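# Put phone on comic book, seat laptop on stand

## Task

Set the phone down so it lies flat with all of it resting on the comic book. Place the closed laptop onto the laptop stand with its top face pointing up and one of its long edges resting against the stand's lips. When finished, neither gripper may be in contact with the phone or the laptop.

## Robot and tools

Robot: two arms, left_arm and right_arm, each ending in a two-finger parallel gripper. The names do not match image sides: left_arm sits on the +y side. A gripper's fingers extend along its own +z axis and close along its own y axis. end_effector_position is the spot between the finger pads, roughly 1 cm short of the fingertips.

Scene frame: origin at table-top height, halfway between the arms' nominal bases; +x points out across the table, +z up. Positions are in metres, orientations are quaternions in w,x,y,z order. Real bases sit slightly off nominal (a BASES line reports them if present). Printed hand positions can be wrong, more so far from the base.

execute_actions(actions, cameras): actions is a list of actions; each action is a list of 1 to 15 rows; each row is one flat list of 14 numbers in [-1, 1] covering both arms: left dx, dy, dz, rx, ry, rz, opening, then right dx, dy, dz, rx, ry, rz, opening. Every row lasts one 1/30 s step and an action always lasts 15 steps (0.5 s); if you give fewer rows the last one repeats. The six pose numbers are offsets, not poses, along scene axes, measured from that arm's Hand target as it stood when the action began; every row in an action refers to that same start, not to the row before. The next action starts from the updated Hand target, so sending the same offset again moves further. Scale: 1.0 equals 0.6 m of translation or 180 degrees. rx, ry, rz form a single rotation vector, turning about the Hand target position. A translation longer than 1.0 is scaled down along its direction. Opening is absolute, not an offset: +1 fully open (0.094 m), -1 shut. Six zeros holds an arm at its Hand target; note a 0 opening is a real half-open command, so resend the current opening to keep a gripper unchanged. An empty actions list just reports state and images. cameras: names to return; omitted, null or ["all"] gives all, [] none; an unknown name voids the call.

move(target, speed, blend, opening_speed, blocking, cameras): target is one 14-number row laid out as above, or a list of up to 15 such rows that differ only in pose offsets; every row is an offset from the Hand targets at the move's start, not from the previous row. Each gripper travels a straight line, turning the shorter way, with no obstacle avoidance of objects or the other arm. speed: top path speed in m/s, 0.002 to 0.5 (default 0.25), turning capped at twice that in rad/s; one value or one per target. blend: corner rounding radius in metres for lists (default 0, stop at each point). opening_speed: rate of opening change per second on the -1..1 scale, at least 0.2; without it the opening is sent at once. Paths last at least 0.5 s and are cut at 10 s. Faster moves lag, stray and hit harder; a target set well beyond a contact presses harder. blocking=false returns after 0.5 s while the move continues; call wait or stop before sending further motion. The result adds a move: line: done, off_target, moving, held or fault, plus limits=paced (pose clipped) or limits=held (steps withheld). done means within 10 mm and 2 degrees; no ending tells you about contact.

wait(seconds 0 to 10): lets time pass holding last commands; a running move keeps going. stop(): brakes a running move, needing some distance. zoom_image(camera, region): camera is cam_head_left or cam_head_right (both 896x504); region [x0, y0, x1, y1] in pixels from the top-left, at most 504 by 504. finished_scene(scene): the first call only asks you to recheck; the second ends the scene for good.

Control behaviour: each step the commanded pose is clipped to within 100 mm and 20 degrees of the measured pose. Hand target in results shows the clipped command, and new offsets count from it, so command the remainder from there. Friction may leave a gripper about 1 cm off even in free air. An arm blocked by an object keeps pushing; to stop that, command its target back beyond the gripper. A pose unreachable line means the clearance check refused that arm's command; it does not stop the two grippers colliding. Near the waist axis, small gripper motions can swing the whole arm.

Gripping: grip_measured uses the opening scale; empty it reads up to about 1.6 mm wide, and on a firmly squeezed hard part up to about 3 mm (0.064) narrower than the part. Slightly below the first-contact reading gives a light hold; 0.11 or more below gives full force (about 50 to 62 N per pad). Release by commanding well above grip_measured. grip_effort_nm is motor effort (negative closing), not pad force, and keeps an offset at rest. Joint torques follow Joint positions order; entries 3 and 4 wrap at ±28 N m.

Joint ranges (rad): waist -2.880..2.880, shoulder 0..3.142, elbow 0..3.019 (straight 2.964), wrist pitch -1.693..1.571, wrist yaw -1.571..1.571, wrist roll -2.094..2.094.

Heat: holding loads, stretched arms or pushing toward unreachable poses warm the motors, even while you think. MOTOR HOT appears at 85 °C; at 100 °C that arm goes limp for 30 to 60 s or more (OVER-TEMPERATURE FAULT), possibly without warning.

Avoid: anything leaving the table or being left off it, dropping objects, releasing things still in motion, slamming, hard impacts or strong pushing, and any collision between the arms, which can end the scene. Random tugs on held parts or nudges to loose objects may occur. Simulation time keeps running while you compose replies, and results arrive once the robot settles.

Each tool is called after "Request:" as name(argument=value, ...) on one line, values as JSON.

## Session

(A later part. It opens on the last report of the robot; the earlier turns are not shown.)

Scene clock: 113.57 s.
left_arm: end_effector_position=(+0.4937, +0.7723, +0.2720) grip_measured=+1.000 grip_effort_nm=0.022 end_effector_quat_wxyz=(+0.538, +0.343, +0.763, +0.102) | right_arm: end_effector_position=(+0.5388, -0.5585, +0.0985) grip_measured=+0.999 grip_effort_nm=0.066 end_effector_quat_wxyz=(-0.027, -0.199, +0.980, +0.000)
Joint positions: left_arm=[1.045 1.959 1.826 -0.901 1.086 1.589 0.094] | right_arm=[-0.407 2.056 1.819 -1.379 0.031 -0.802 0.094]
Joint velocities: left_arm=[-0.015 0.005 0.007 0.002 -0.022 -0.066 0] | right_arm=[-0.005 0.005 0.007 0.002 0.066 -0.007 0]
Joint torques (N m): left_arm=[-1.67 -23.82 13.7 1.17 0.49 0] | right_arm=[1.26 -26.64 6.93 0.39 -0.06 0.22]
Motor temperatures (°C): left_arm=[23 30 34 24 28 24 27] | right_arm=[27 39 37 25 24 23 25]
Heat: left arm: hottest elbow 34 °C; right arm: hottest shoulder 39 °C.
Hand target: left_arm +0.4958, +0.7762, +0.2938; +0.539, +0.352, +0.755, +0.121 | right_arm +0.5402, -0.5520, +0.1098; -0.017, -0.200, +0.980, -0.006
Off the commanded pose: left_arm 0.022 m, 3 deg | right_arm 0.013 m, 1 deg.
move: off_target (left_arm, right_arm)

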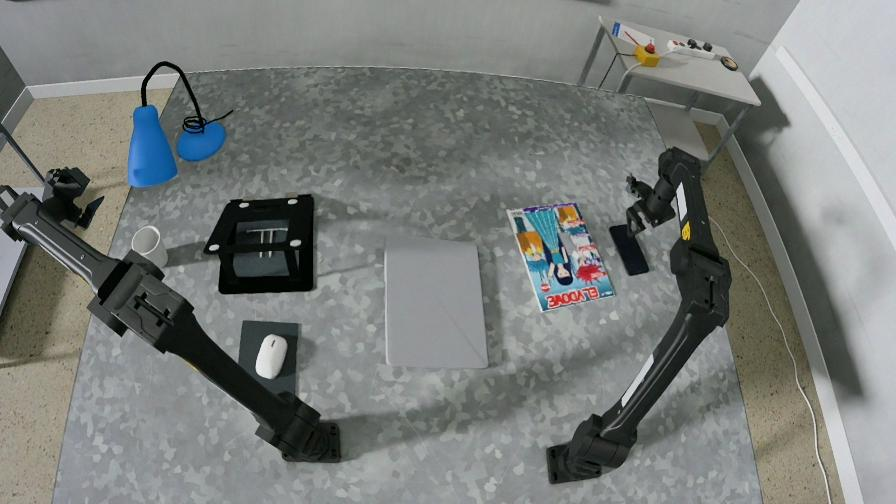

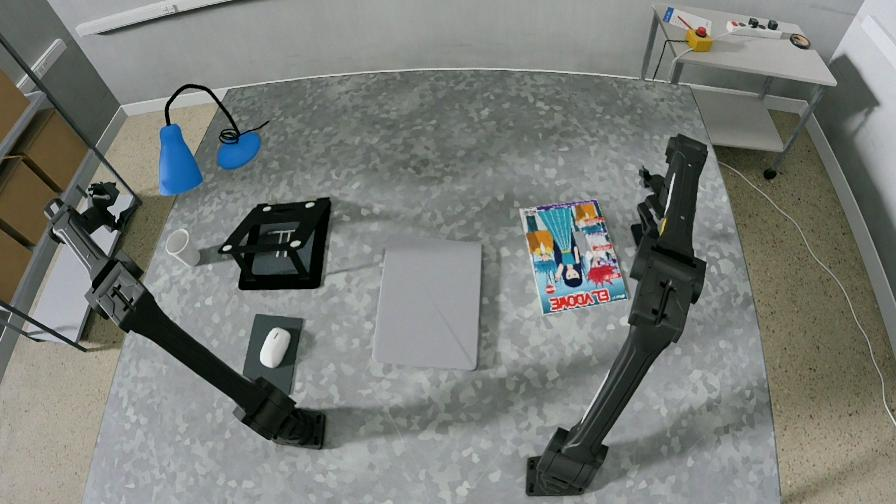

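Request:
move(target=[0,0,0,0,0,0,1,0.007,-0.01,-0.09,0,0,0,1], speed=0.12)

Request:
zoom_image(camera="cam_head_left", region=[590, 200, 680, 290])

Request:
zoom_image(camera="cam_head_right", region=[610, 200, 700, 290])

Scene clock: 120.17 s.
left_arm: end_effector_position=(+0.4937, +0.7723, +0.2720) grip_measured=+1.000 grip_effort_nm=0.027 end_effector_quat_wxyz=(+0.538, +0.343, +0.763, +0.102) | right_arm: end_effector_position=(+0.5458, -0.5614, +0.0773) grip_measured=+0.999 grip_effort_nm=0.066 end_effector_quat_wxyz=(-0.005, -0.198, +0.980, -0.015)
Joint positions: left_arm=[1.045 1.959 1.826 -0.901 1.086 1.589 0.094] | right_arm=[-0.407 2.056 1.762 -1.269 0.031 -0.801 0.094]
Joint velocities: left_arm=[-0.005 -0.024 0.002 -0.012 -0.051 -0.007 0] | right_arm=[-0.005 -0.015 -0.002 0.007 -0.022 -0.007 0.001]
Joint torques (N m): left_arm=[-0.73 -23.47 13.64 1.09 0.52 -0.02] | right_arm=[0.73 -22.36 6.93 0.46 -0.04 0.15]
Motor temperatures (°C): left_arm=[23 30 34 24 28 24 27] | right_arm=[27 40 37 25 24 23 25]
Heat: left arm: hottest elbow 34 °C; right arm: hottest shoulder 40 °C.
Hand target: left_arm +0.4958, +0.7762, +0.2938; +0.539, +0.352, +0.755, +0.121 | right_arm +0.5436, -0.5585, +0.0558; -0.017, -0.200, +0.980, -0.006
Off the commanded pose: left_arm 0.022 m, 3 deg | right_arm 0.022 m, 2 deg.
move: off_target (left_arm, right_arm)

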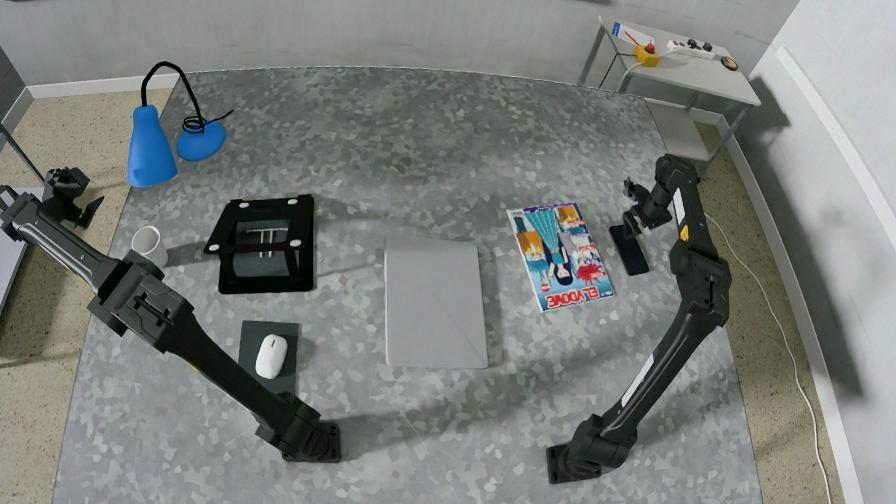

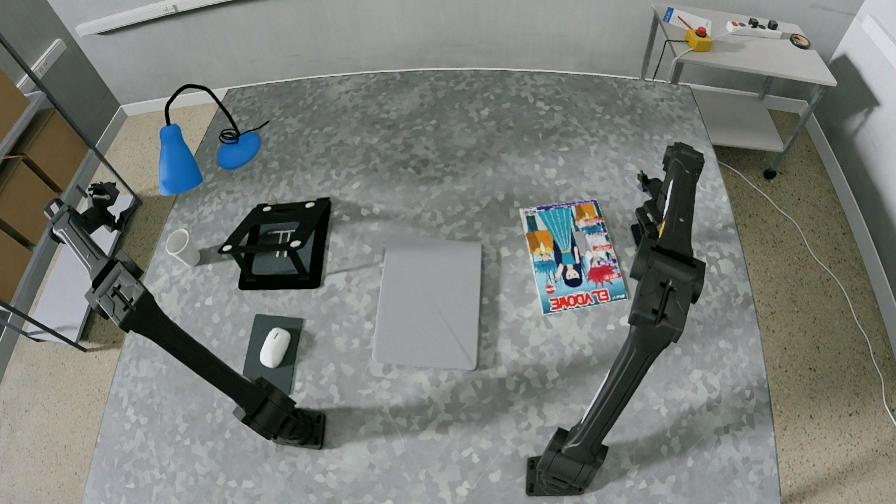

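Scaled by 5.600.

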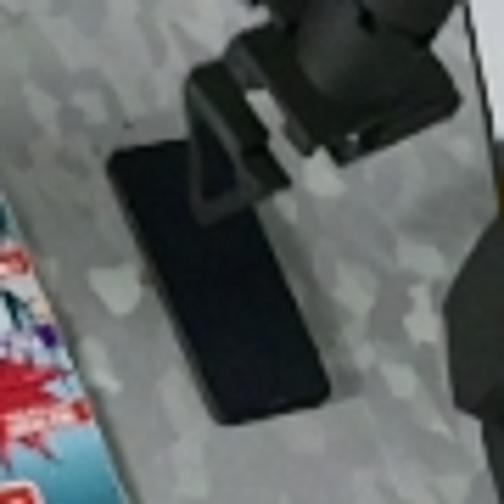

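Scaled by 5.600.

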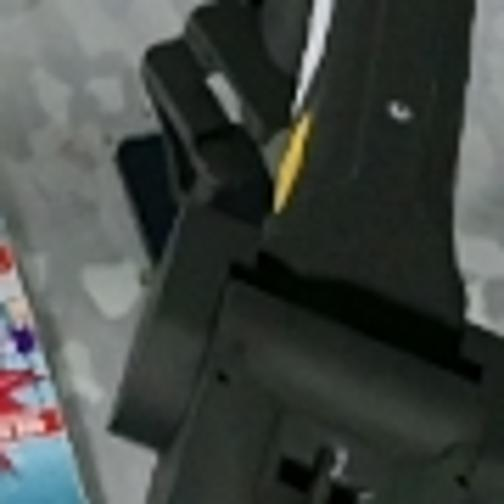

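Request:
move(target=[0,0,0,0,0,0,1,-0.012,-0.01,-0.05,0,0,0,1], speed=0.12)

Request:
zoom_image(camera="cam_head_left", region=[590, 200, 680, 290])

Request:
zoom_image(camera="cam_head_right", region=[610, 200, 700, 290])

Scene clock: 124.90 s.
left_arm: end_effector_position=(+0.4937, +0.7723, +0.2720) grip_measured=+1.000 grip_effort_nm=0.022 end_effector_quat_wxyz=(+0.538, +0.343, +0.763, +0.102) | right_arm: end_effector_position=(+0.5422, -0.5607, +0.0510) grip_measured=+0.999 grip_effort_nm=0.066 end_effector_quat_wxyz=(-0.003, -0.201, +0.979, -0.017)
Joint positions: left_arm=[1.045 1.959 1.826 -0.901 1.086 1.589 0.094] | right_arm=[-0.408 2.066 1.706 -1.196 0.031 -0.807 0.094]
Joint velocities: left_arm=[-0.015 -0.005 0.012 0.007 -0.066 0.022 0] | right_arm=[0.005 -0.015 -0.002 0.002 0.007 0.007 0.001]
Joint torques (N m): left_arm=[-2.02 -24.06 13.75 0.96 0.52 -0.03] | right_arm=[-0.21 -21.36 6.87 0.49 -0.04 0.14]
Motor temperatures (°C): left_arm=[23 30 34 24 28 24 27] | right_arm=[27 40 37 25 24 23 25]
Heat: left arm: hottest elbow 34 °C; right arm: hottest shoulder 40 °C.
Hand target: left_arm +0.4958, +0.7762, +0.2938; +0.539, +0.352, +0.755, +0.121 | right_arm +0.5359, -0.5647, +0.0258; -0.017, -0.200, +0.980, -0.006
Off the commanded pose: left_arm 0.022 m, 3 deg | right_arm 0.026 m, 2 deg.
move: off_target (left_arm, right_arm)

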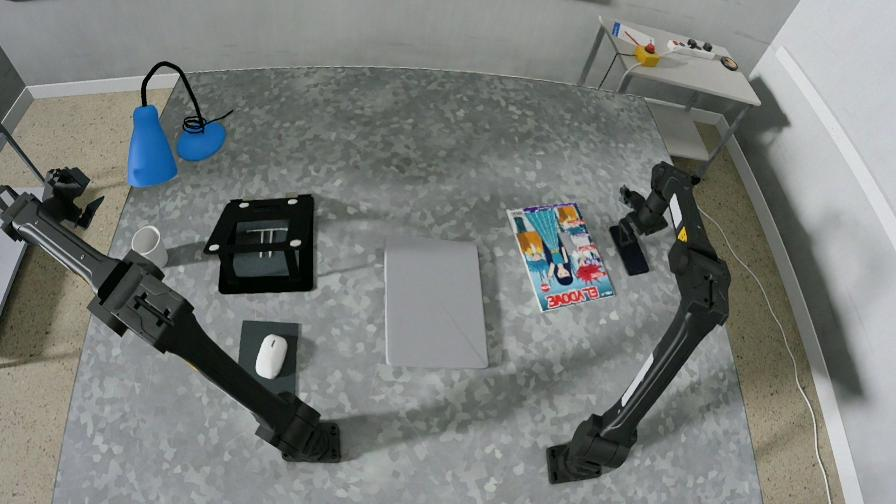

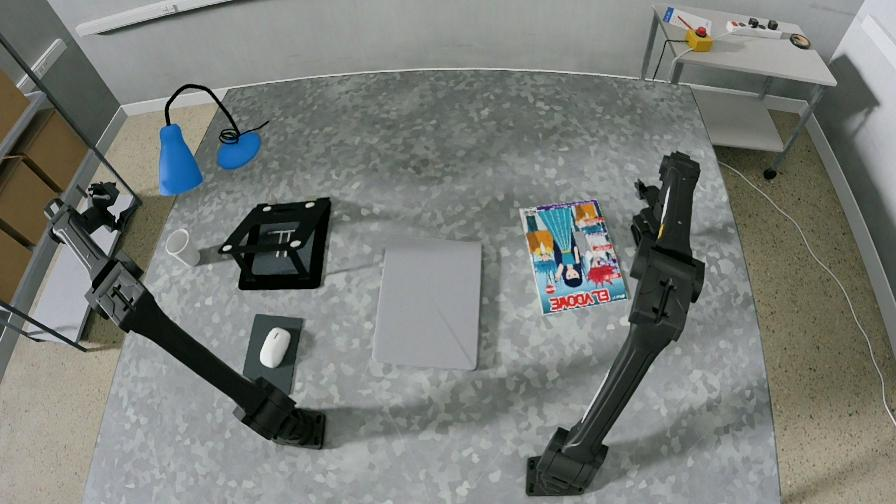

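Scaled by 5.600.

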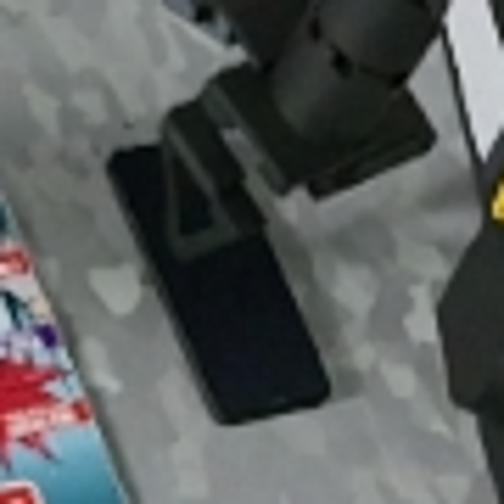

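Scaled by 5.600.

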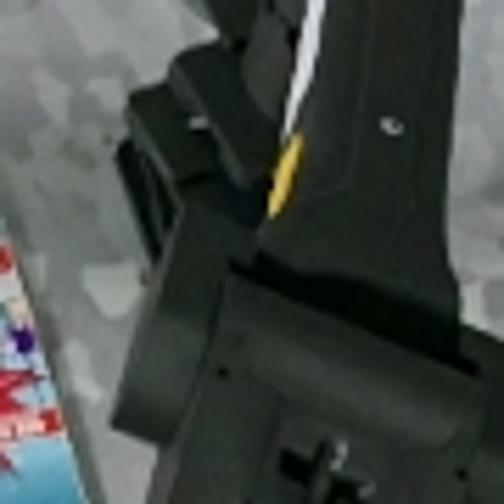

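Request:
move(target=[0,0,0,0,0,0,1,-0.003,-0.005,-0.057,0,0,0,1], speed=0.06)

Request:
zoom_image(camera="cam_head_left", region=[590, 200, 680, 290])

Request:
zoom_image(camera="cam_head_right", region=[610, 200, 700, 290])

Scene clock: 131.63 s.
left_arm: end_effector_position=(+0.4937, +0.7723, +0.2720) grip_measured=+1.000 grip_effort_nm=0.022 end_effector_quat_wxyz=(+0.538, +0.343, +0.763, +0.102) | right_arm: end_effector_position=(+0.5412, -0.5636, +0.0173) grip_measured=+0.999 grip_effort_nm=0.066 end_effector_quat_wxyz=(-0.003, -0.202, +0.979, -0.017)
Joint positions: left_arm=[1.045 1.959 1.826 -0.901 1.086 1.589 0.094] | right_arm=[-0.413 2.102 1.671 -1.125 0.03 -0.814 0.094]
Joint velocities: left_arm=[-0.005 -0.005 -0.012 -0.002 0.007 0.022 0] | right_arm=[0.015 0.005 0.007 -0.002 0.022 -0.007 0]
Joint torques (N m): left_arm=[-1.61 -23.36 13.65 1.29 0.48 0] | right_arm=[-0.15 -21.42 6.79 0.53 -0.04 0.1]
Motor temperatures (°C): left_arm=[23 30 34 24 28 24 27] | right_arm=[27 40 37 25 24 23 25]
Heat: left arm: hottest elbow 34 °C; right arm: hottest shoulder 40 °C.
Hand target: left_arm +0.4958, +0.7762, +0.2938; +0.539, +0.352, +0.755, +0.121 | right_arm +0.5335, -0.5679, -0.0082; -0.017, -0.200, +0.980, -0.006
Off the commanded pose: left_arm 0.022 m, 3 deg | right_arm 0.027 m, 2 deg.
move: off_target (left_arm, right_arm)

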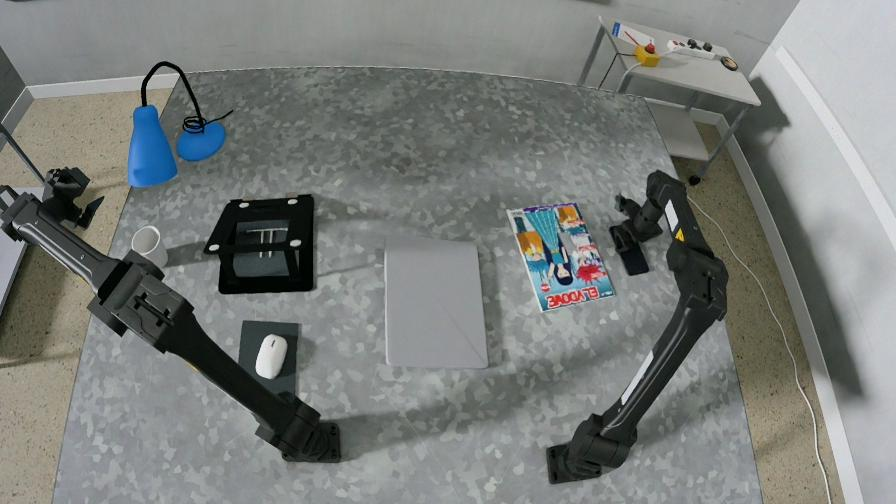

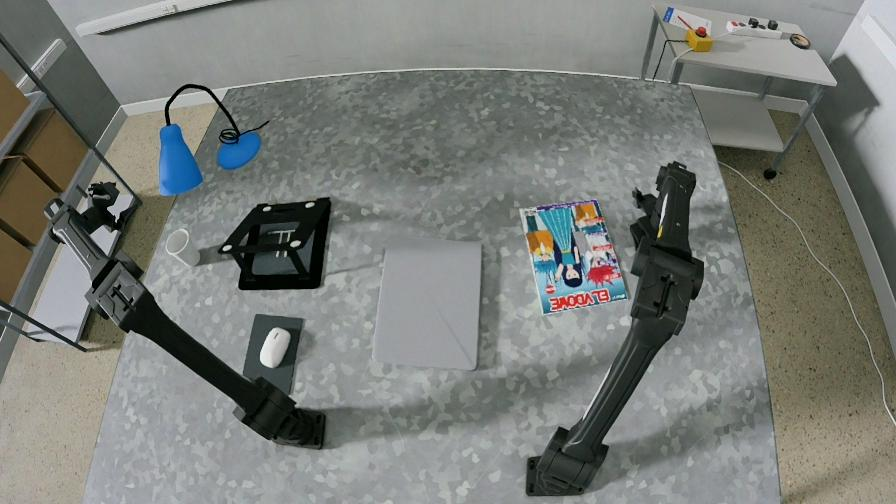

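Scaled by 5.600.

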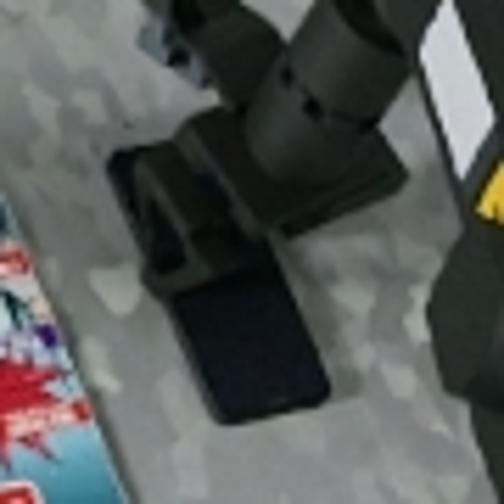

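Scaled by 5.600.

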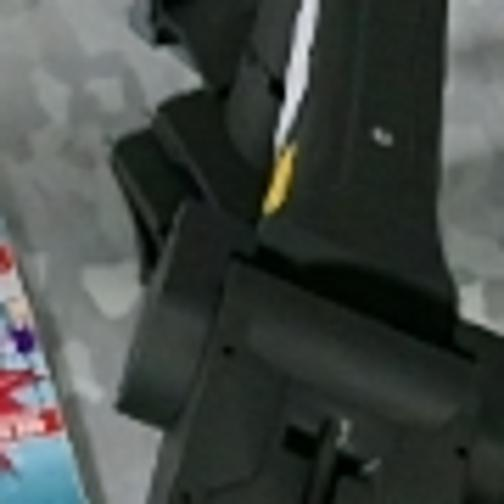

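Request:
move(target=[0,0,0,0,0,0,1,-0.001,-0.003,-0.009,0,0,0,1], speed=0.05, cameras=[])

Request:
move(target=[0,0,0,0,0,0,1,0,0,0,0,0,0,0.4], opening_speed=0.5)

Request:
zoom_image(camera="cam_head_left", region=[590, 200, 680, 290])

Scene clock: 135.17 s.
left_arm: end_effector_position=(+0.4937, +0.7723, +0.2720) grip_measured=+1.000 grip_effort_nm=0.027 end_effector_quat_wxyz=(+0.538, +0.343, +0.763, +0.102) | right_arm: end_effector_position=(+0.5418, -0.5638, +0.0173) grip_measured=+0.999 grip_effort_nm=0.061 end_effector_quat_wxyz=(-0.001, -0.204, +0.979, -0.017)
Joint positions: left_arm=[1.045 1.959 1.826 -0.901 1.086 1.589 0.094] | right_arm=[-0.413 2.102 1.671 -1.122 0.03 -0.818 0.094]
Joint velocities: left_arm=[-0.005 0.005 0.002 -0.012 -0.051 -0.037 0] | right_arm=[-0.015 -0.005 -0.007 -0.002 0.037 0.007 -0.001]
Joint torques (N m): left_arm=[-0.67 -23.41 13.71 1.1 0.52 -0.11] | right_arm=[-0.44 -20.95 6.42 0.81 -0.02 0.07]
Motor temperatures (°C): left_arm=[23 31 35 24 28 24 27] | right_arm=[27 39 37 25 24 23 25]
Heat: left arm: hottest elbow 35 °C; right arm: hottest shoulder 39 °C.
Hand target: left_arm +0.4958, +0.7762, +0.2938; +0.539, +0.352, +0.755, +0.121 | right_arm +0.5329, -0.5697, -0.0136; -0.017, -0.200, +0.980, -0.006
Off the commanded pose: left_arm 0.022 m, 3 deg | right_arm 0.033 m, 2 deg.
move: off_target (left_arm, right_arm)
No camera images: "cameras" was empty.

Scene clock: 136.57 s.
left_arm: end_effector_position=(+0.4937, +0.7723, +0.2720) grip_measured=+1.000 grip_effort_nm=0.022 end_effector_quat_wxyz=(+0.538, +0.343, +0.763, +0.102) | right_arm: end_effector_position=(+0.5414, -0.5627, +0.0167) grip_measured=+0.587 grip_effort_nm=-1.013 end_effector_quat_wxyz=(-0.001, -0.204, +0.979, -0.015)
Joint positions: left_arm=[1.045 1.959 1.826 -0.901 1.086 1.589 0.094] | right_arm=[-0.413 2.102 1.669 -1.122 0.025 -0.819 0.075]
Joint velocities: left_arm=[0.005 -0.015 0.002 0.007 0.007 -0.051 0] | right_arm=[-0.005 -0.015 0.002 -0.017 0.051 -0.051 -0.001]
Joint torques (N m): left_arm=[-1.38 -23.53 13.65 1.25 0.52 -0.06] | right_arm=[-0.38 -20.78 6.53 0.76 0.14 0.11]
Motor temperatures (°C): left_arm=[23 31 35 24 28 24 27] | right_arm=[27 39 36 25 24 23 25]
Heat: left arm: hottest elbow 35 °C; right arm: hottest shoulder 39 °C.
Hand target: left_arm +0.4958, +0.7762, +0.2938; +0.539, +0.352, +0.755, +0.121 | right_arm +0.5329, -0.5697, -0.0136; -0.017, -0.200, +0.980, -0.006
Off the commanded pose: left_arm 0.022 m, 3 deg | right_arm 0.032 m, 2 deg.
move: off_target (left_arm, right_arm)

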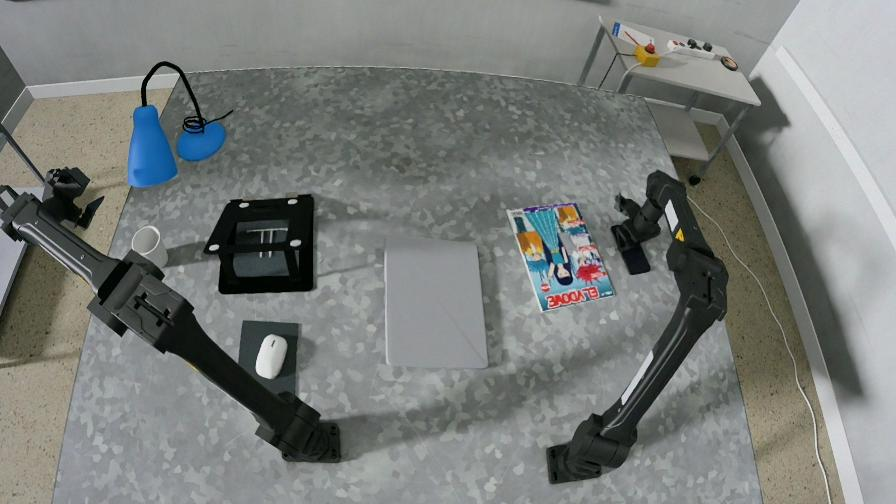

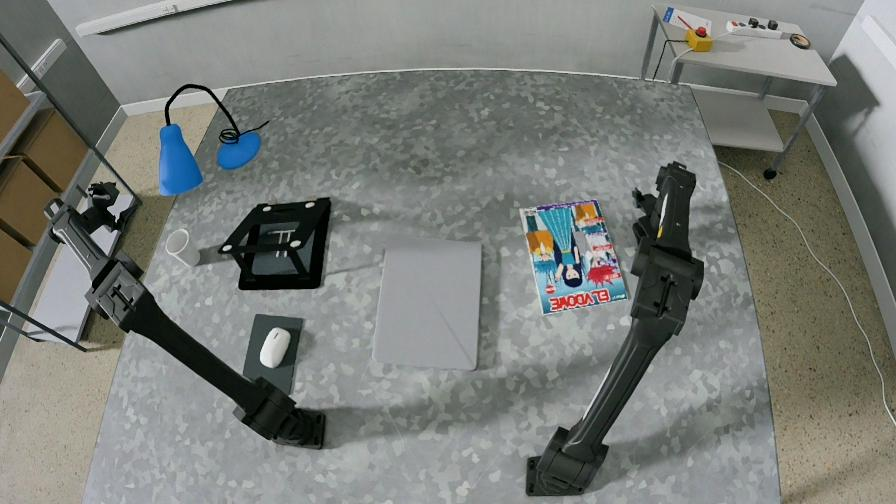

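Scaled by 5.600.

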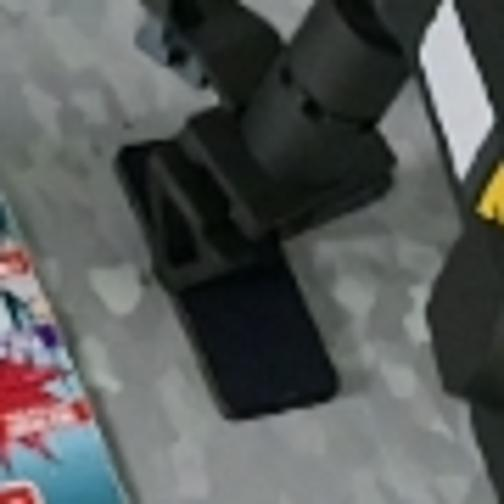

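Request:
move(target=[[0,0,0,0,0,0,1,0.01,0.01,0.2,0,0,0,0.4],[0,0,0,0,0,0,1,-0.01,0.38,0.22,0,0,0,0.4]], speed=0.15, blend=0.02)

Request:
zoom_image(camera="cam_head_left", region=[490, 170, 640, 320])

Request:
zoom_image(camera="cam_head_right", region=[500, 170, 650, 320])

Scene clock: 143.97 s.
left_arm: end_effector_position=(+0.4937, +0.7723, +0.2720) grip_measured=+1.000 grip_effort_nm=0.022 end_effector_quat_wxyz=(+0.538, +0.343, +0.763, +0.102) | right_arm: end_effector_position=(+0.5309, -0.3401, +0.0980) grip_measured=+0.585 grip_effort_nm=-1.043 end_effector_quat_wxyz=(-0.037, -0.203, +0.978, +0.001)
Joint positions: left_arm=[1.045 1.959 1.826 -0.901 1.086 1.589 0.094] | right_arm=[-0.05 1.92 1.601 -1.324 0.017 -0.454 0.074]
Joint velocities: left_arm=[0.015 -0.015 0.012 0.002 -0.022 0.022 0] | right_arm=[0.005 -0.015 -0.012 -0.002 -0.022 -0.037 -0.002]
Joint torques (N m): left_arm=[-1.61 -23.47 13.56 1.13 0.47 -0.04] | right_arm=[0.73 -25 7.16 0.24 0.07 0.22]
Motor temperatures (°C): left_arm=[23 31 35 24 28 24 27] | right_arm=[27 38 36 25 24 23 26]
Heat: left arm: hottest elbow 35 °C; right arm: hottest shoulder 38 °C.
Hand target: left_arm +0.4958, +0.7762, +0.2938; +0.539, +0.352, +0.755, +0.121 | right_arm +0.5308, -0.3395, +0.1161; -0.019, -0.200, +0.980, -0.005
Off the commanded pose: left_arm 0.022 m, 3 deg | right_arm 0.021 m, 3 deg.
move: off_target (left_arm, right_arm)

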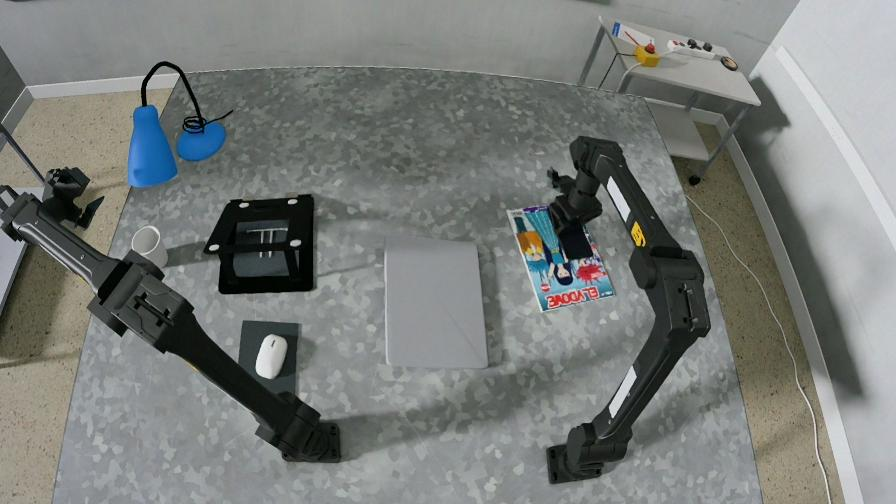

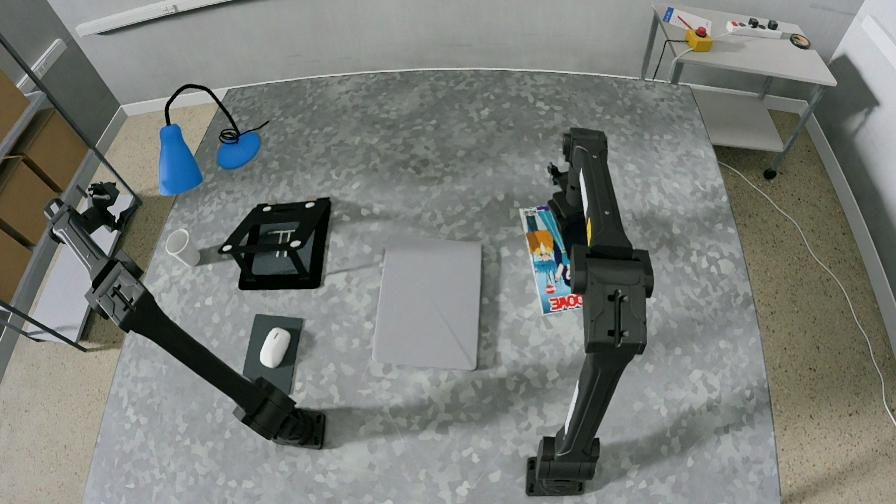

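Scaled by 3.360.

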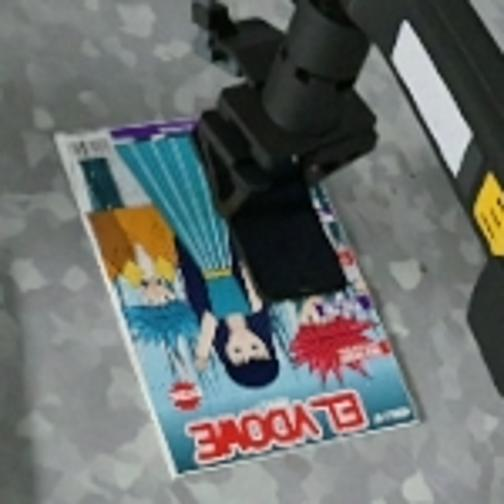

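Scaled by 3.360.

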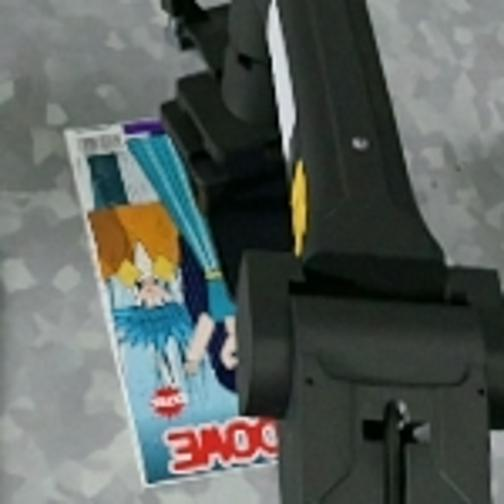

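Request:
move(target=[0,0,0,0,0,0,1,-0.045,0.007,-0.165,0,0,0,0.4], speed=0.1)

Request:
zoom_image(camera="cam_head_left", region=[490, 170, 640, 320])

Scene clock: 150.43 s.
left_arm: end_effector_position=(+0.4937, +0.7723, +0.2720) grip_measured=+1.000 grip_effort_nm=0.027 end_effector_quat_wxyz=(+0.538, +0.343, +0.763, +0.102) | right_arm: end_effector_position=(+0.5037, -0.3388, +0.0212) grip_measured=+0.585 grip_effort_nm=-1.038 end_effector_quat_wxyz=(-0.019, -0.201, +0.979, -0.004)
Joint positions: left_arm=[1.045 1.959 1.826 -0.901 1.086 1.589 0.094] | right_arm=[-0.05 1.916 1.375 -1.063 0.017 -0.449 0.074]
Joint velocities: left_arm=[0.015 -0.005 -0.007 -0.007 0.007 -0.022 0] | right_arm=[-0.005 -0.005 -0.022 0.012 0.051 -0.051 0]
Joint torques (N m): left_arm=[-1.55 -23.24 13.74 1.29 0.52 -0.06] | right_arm=[0.91 -20.48 6.5 0.38 0.08 0.22]
Motor temperatures (°C): left_arm=[23 31 35 24 28 24 27] | right_arm=[27 38 36 25 24 23 26]
Heat: left arm: hottest elbow 35 °C; right arm: hottest shoulder 38 °C.
Hand target: left_arm +0.4958, +0.7762, +0.2938; +0.539, +0.352, +0.755, +0.121 | right_arm +0.5028, -0.3363, +0.0175; -0.019, -0.200, +0.980, -0.005
Off the commanded pose: left_arm 0.022 m, 3 deg | right_arm 0.005 m, 0 deg.
move: off_target (left_arm)

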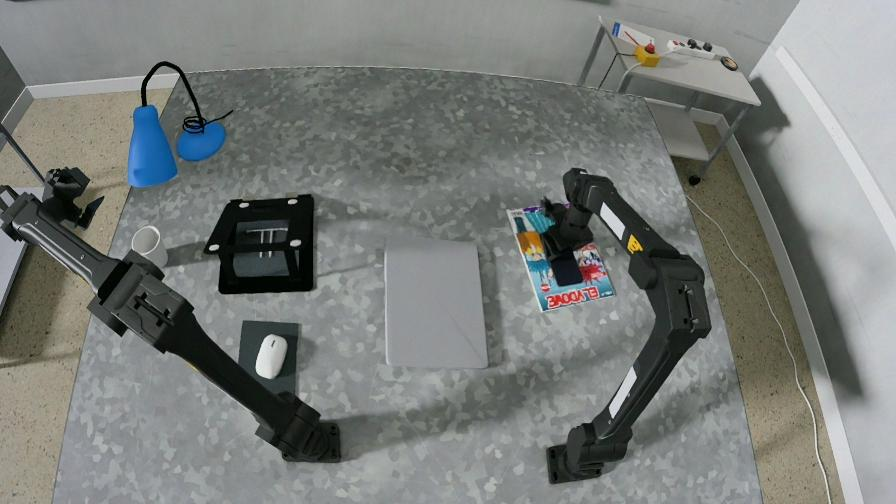

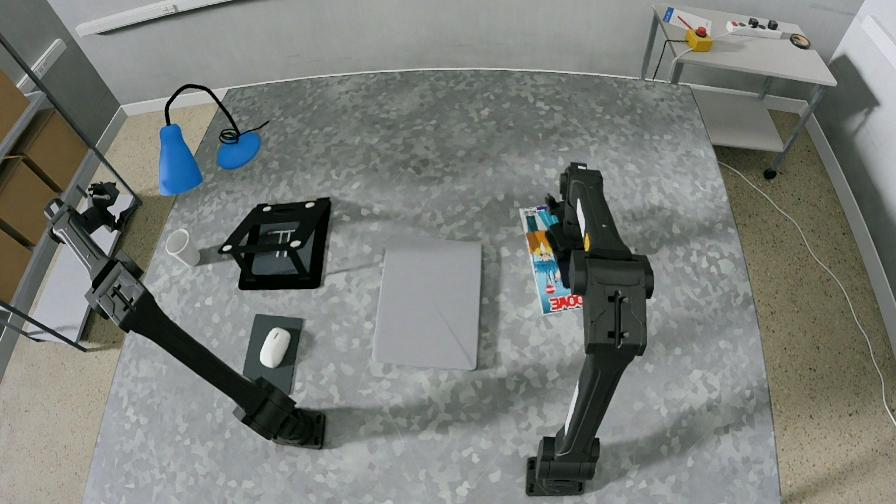

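Scaled by 3.360.

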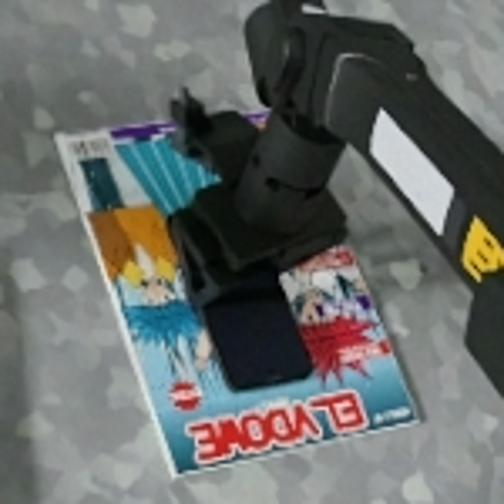

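Request:
move(target=[0,0,0,0,0,0,1,0,0,-0.02,0,0,0,0.4], speed=0.05)

Request:
zoom_image(camera="cam_head_left", region=[490, 170, 640, 320])

Scene clock: 154.70 s.
left_arm: end_effector_position=(+0.4937, +0.7723, +0.2720) grip_measured=+1.000 grip_effort_nm=0.022 end_effector_quat_wxyz=(+0.538, +0.343, +0.763, +0.102) | right_arm: end_effector_position=(+0.5067, -0.3390, +0.0191) grip_measured=+0.585 grip_effort_nm=-1.038 end_effector_quat_wxyz=(-0.010, -0.200, +0.980, -0.006)
Joint positions: left_arm=[1.045 1.959 1.826 -0.901 1.086 1.589 0.094] | right_arm=[-0.05 1.916 1.369 -1.04 0.017 -0.448 0.074]
Joint velocities: left_arm=[0.005 -0.015 0.012 -0.017 -0.037 -0.007 0] | right_arm=[-0.005 -0.005 -0.012 0.012 -0.007 0.022 0]
Joint torques (N m): left_arm=[-1.26 -23.36 13.9 1.16 0.48 0] | right_arm=[0.91 -19.19 6.13 0.61 0.06 0.21]
Motor temperatures (°C): left_arm=[23 31 35 24 28 24 27] | right_arm=[27 38 36 25 24 23 26]
Heat: left arm: hottest elbow 35 °C; right arm: hottest shoulder 38 °C.
Hand target: left_arm +0.4958, +0.7761, +0.2941; +0.539, +0.352, +0.755, +0.121 | right_arm +0.5026, -0.3365, +0.0054; -0.019, -0.200, +0.980, -0.005
Off the commanded pose: left_arm 0.022 m, 3 deg | right_arm 0.014 m, 1 deg.
move: off_target (left_arm, right_arm)

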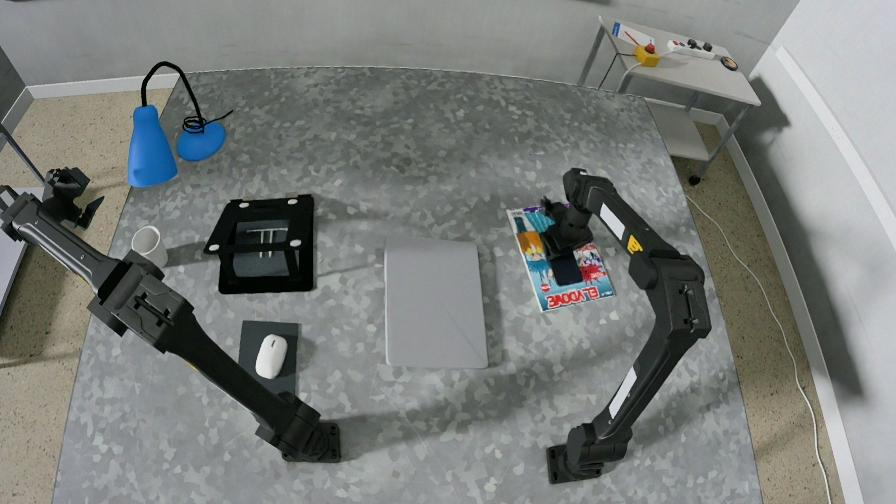

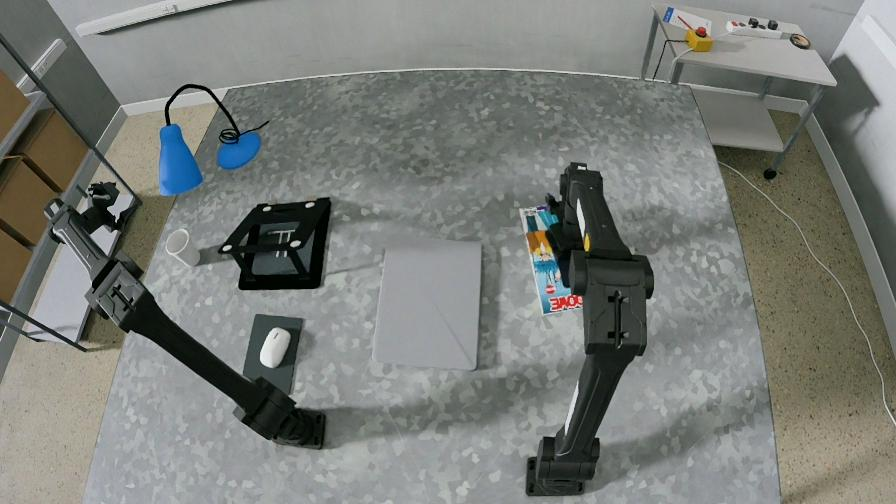

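Scaled by 3.360.

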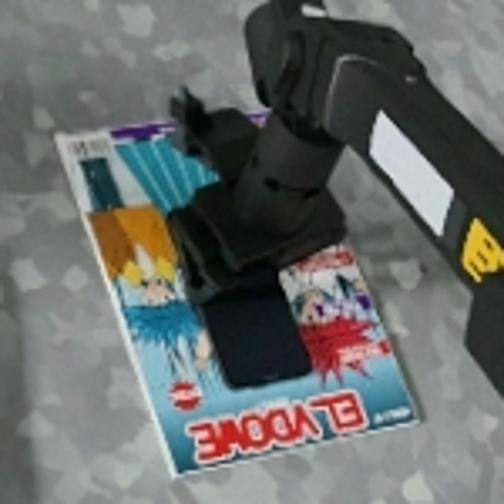

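Request:
move(target=[0,0,0,0,0,0,1,0,0,0.01,0,0,0,0.95], opening_speed=0.4, cameras=[])

Request:
move(target=[0,0,0,0,0,0,1,0,0,0.15,0,0,0,0.95], speed=0.12)

Request:
zoom_image(camera="cam_head_left", region=[490, 170, 640, 320])

Scene clock: 159.77 s.
left_arm: end_effector_position=(+0.4937, +0.7723, +0.2720) grip_measured=+1.000 grip_effort_nm=0.017 end_effector_quat_wxyz=(+0.538, +0.343, +0.763, +0.102) | right_arm: end_effector_position=(+0.5067, -0.3391, +0.0191) grip_measured=+0.948 grip_effort_nm=0.071 end_effector_quat_wxyz=(-0.010, -0.200, +0.980, -0.006)
Joint positions: left_arm=[1.045 1.959 1.826 -0.901 1.086 1.589 0.094] | right_arm=[-0.05 1.916 1.369 -1.04 0.017 -0.448 0.092]
Joint velocities: left_arm=[-0.005 -0.005 -0.012 -0.007 0.007 -0.022 0] | right_arm=[0.005 0.015 -0.007 -0.007 -0.007 0.037 -0.001]
Joint torques (N m): left_arm=[-0.32 -23.47 13.61 1.11 0.53 -0.03] | right_arm=[0.79 -19.78 6.54 0.06 0.06 0.21]
Motor temperatures (°C): left_arm=[23 31 35 24 28 24 27] | right_arm=[27 37 35 25 24 23 26]
Heat: left arm: hottest elbow 35 °C; right arm: hottest shoulder 37 °C.
Hand target: left_arm +0.4958, +0.7762, +0.2938; +0.539, +0.352, +0.755, +0.121 | right_arm +0.5026, -0.3364, +0.0114; -0.019, -0.200, +0.980, -0.005
Off the commanded pose: left_arm 0.023 m, 3 deg | right_arm 0.009 m, 1 deg.
move: off_target (left_arm)
No camera images: "cameras" was empty.

Scene clock: 161.17 s.
left_arm: end_effector_position=(+0.4937, +0.7723, +0.2720) grip_measured=+1.000 grip_effort_nm=0.017 end_effector_quat_wxyz=(+0.538, +0.343, +0.763, +0.102) | right_arm: end_effector_position=(+0.4840, -0.3381, +0.0784) grip_measured=+0.949 grip_effort_nm=0.071 end_effector_quat_wxyz=(-0.045, -0.200, +0.979, +0.002)
Joint positions: left_arm=[1.045 1.959 1.826 -0.901 1.086 1.589 0.094] | right_arm=[-0.05 1.834 1.415 -1.24 0.017 -0.447 0.092]
Joint velocities: left_arm=[-0.005 -0.015 -0.002 0.007 -0.007 0.007 0] | right_arm=[0.005 -0.015 -0.002 0.002 -0.022 -0.007 0]
Joint torques (N m): left_arm=[-1.44 -23.41 13.71 1.25 0.51 -0.04] | right_arm=[1.14 -21.13 11.21 -0.39 0.04 0.22]
Motor temperatures (°C): left_arm=[23 31 35 24 28 24 27] | right_arm=[27 37 35 25 24 23 26]
Heat: left arm: hottest elbow 35 °C; right arm: hottest shoulder 37 °C.
Hand target: left_arm +0.4958, +0.7762, +0.2938; +0.539, +0.352, +0.755, +0.121 | right_arm +0.5038, -0.3352, +0.1014; -0.019, -0.200, +0.980, -0.005
Off the commanded pose: left_arm 0.022 m, 3 deg | right_arm 0.030 m, 3 deg.
move: off_target (left_arm, right_arm)

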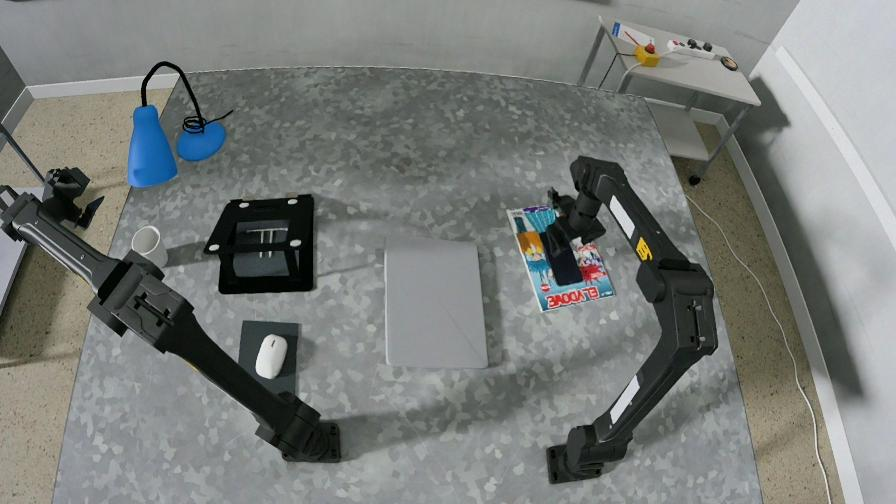

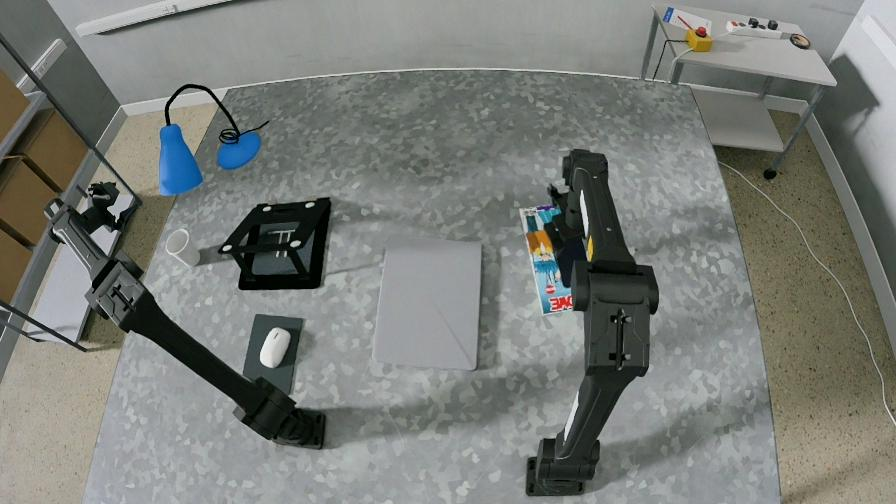

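Scaled by 3.360.

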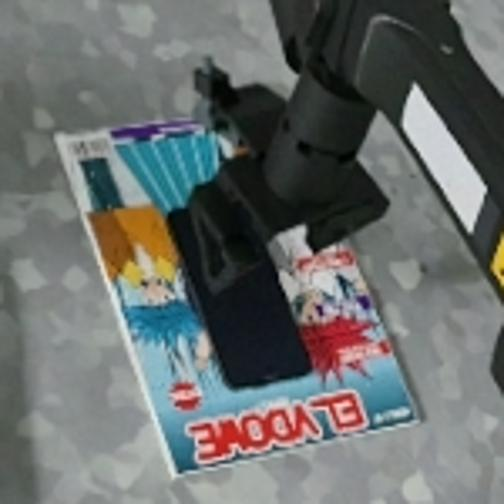

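Request:
move(target=[0,0,0,0,0,0,1,-0.2,-0.25,0.3,0,0,0,0.95])

Request:
zoom_image(camera="cam_head_left", region=[370, 320, 440, 380])

Request:
zoom_image(camera="cam_head_right", region=[420, 320, 490, 380])

Request:
zoom_image(camera="cam_head_left", region=[430, 320, 500, 380])

Request:
zoom_image(camera="cam_head_right", region=[360, 220, 500, 380])

Scene clock: 170.03 s.
left_arm: end_effector_position=(+0.4936, +0.7722, +0.2723) grip_measured=+1.000 grip_effort_nm=0.022 end_effector_quat_wxyz=(+0.538, +0.343, +0.763, +0.102) | right_arm: end_effector_position=(+0.3738, -0.4756, +0.2625) grip_measured=+0.949 grip_effort_nm=0.066 end_effector_quat_wxyz=(-0.038, -0.200, +0.979, +0.006)
Joint positions: left_arm=[1.045 1.959 1.826 -0.901 1.086 1.589 0.094] | right_arm=[-0.379 1.518 1.506 -1.629 0.032 -0.775 0.092]
Joint velocities: left_arm=[0.005 -0.005 -0.002 0.012 -0.022 -0.081 0] | right_arm=[-0.005 0.005 -0.002 0.002 0.081 0.022 0.001]
Joint torques (N m): left_arm=[-0.79 -23.24 13.7 1.05 0.5 -0.06] | right_arm=[0.09 -15.74 12.4 -0.35 -0.08 0.06]
Motor temperatures (°C): left_arm=[23 31 35 24 28 24 27] | right_arm=[27 37 36 25 24 23 26]
Heat: left arm: hottest elbow 35 °C; right arm: hottest shoulder 37 °C.
Hand target: left_arm +0.4958, +0.7762, +0.2938; +0.539, +0.352, +0.755, +0.121 | right_arm +0.3846, -0.4829, +0.2845; -0.017, -0.200, +0.980, -0.006
Off the commanded pose: left_arm 0.022 m, 3 deg | right_arm 0.023 m, 3 deg.
move: off_target (left_arm, right_arm)

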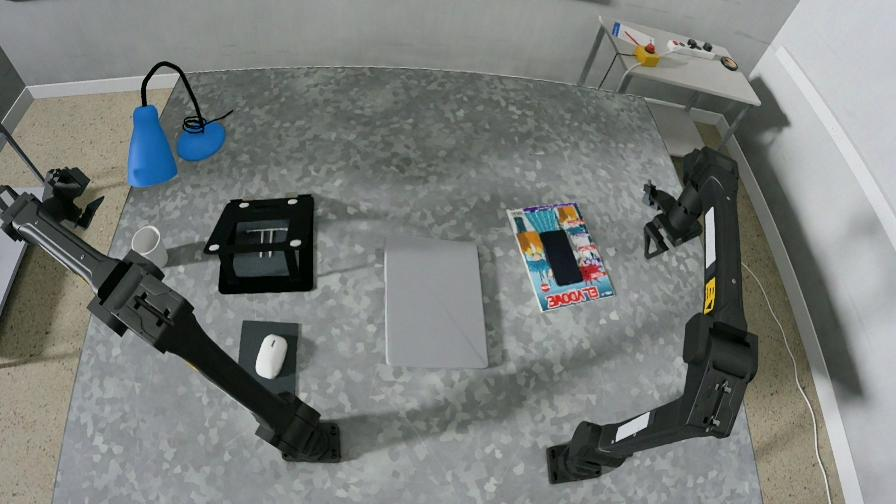

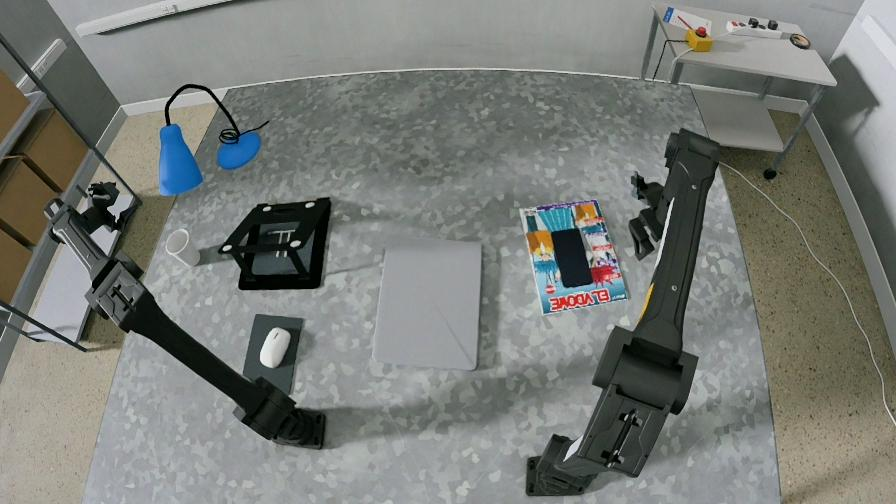

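Scaled by 7.200.

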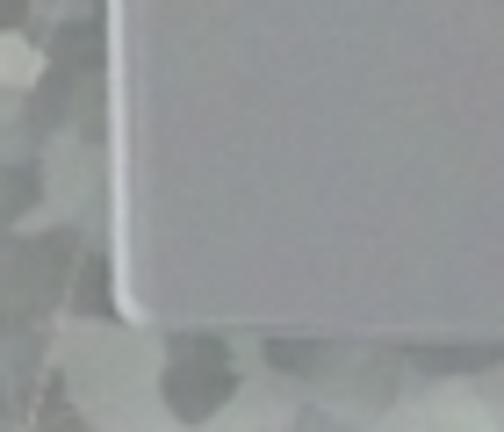

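Scaled by 7.200.

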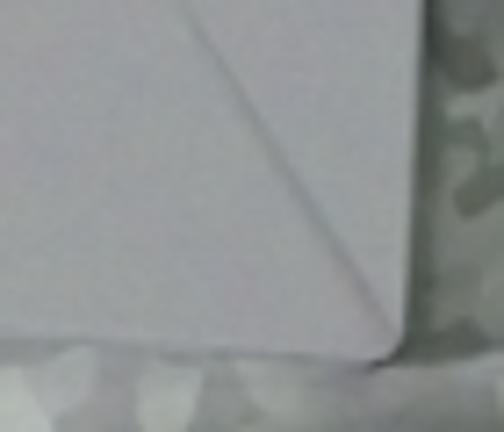

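Scaled by 7.200.

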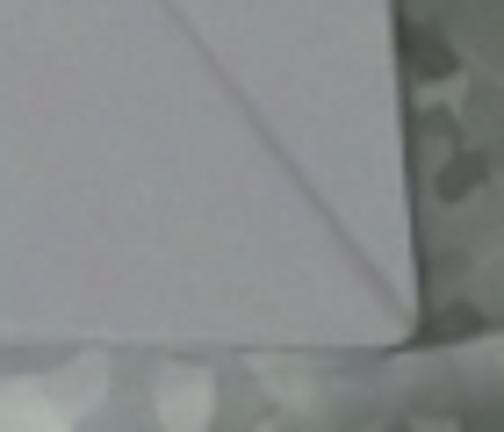

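Scaled by 3.150.

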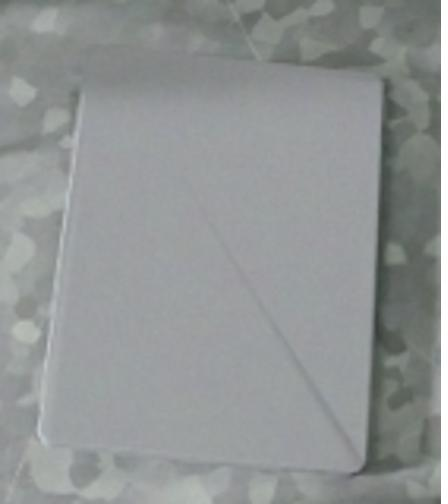

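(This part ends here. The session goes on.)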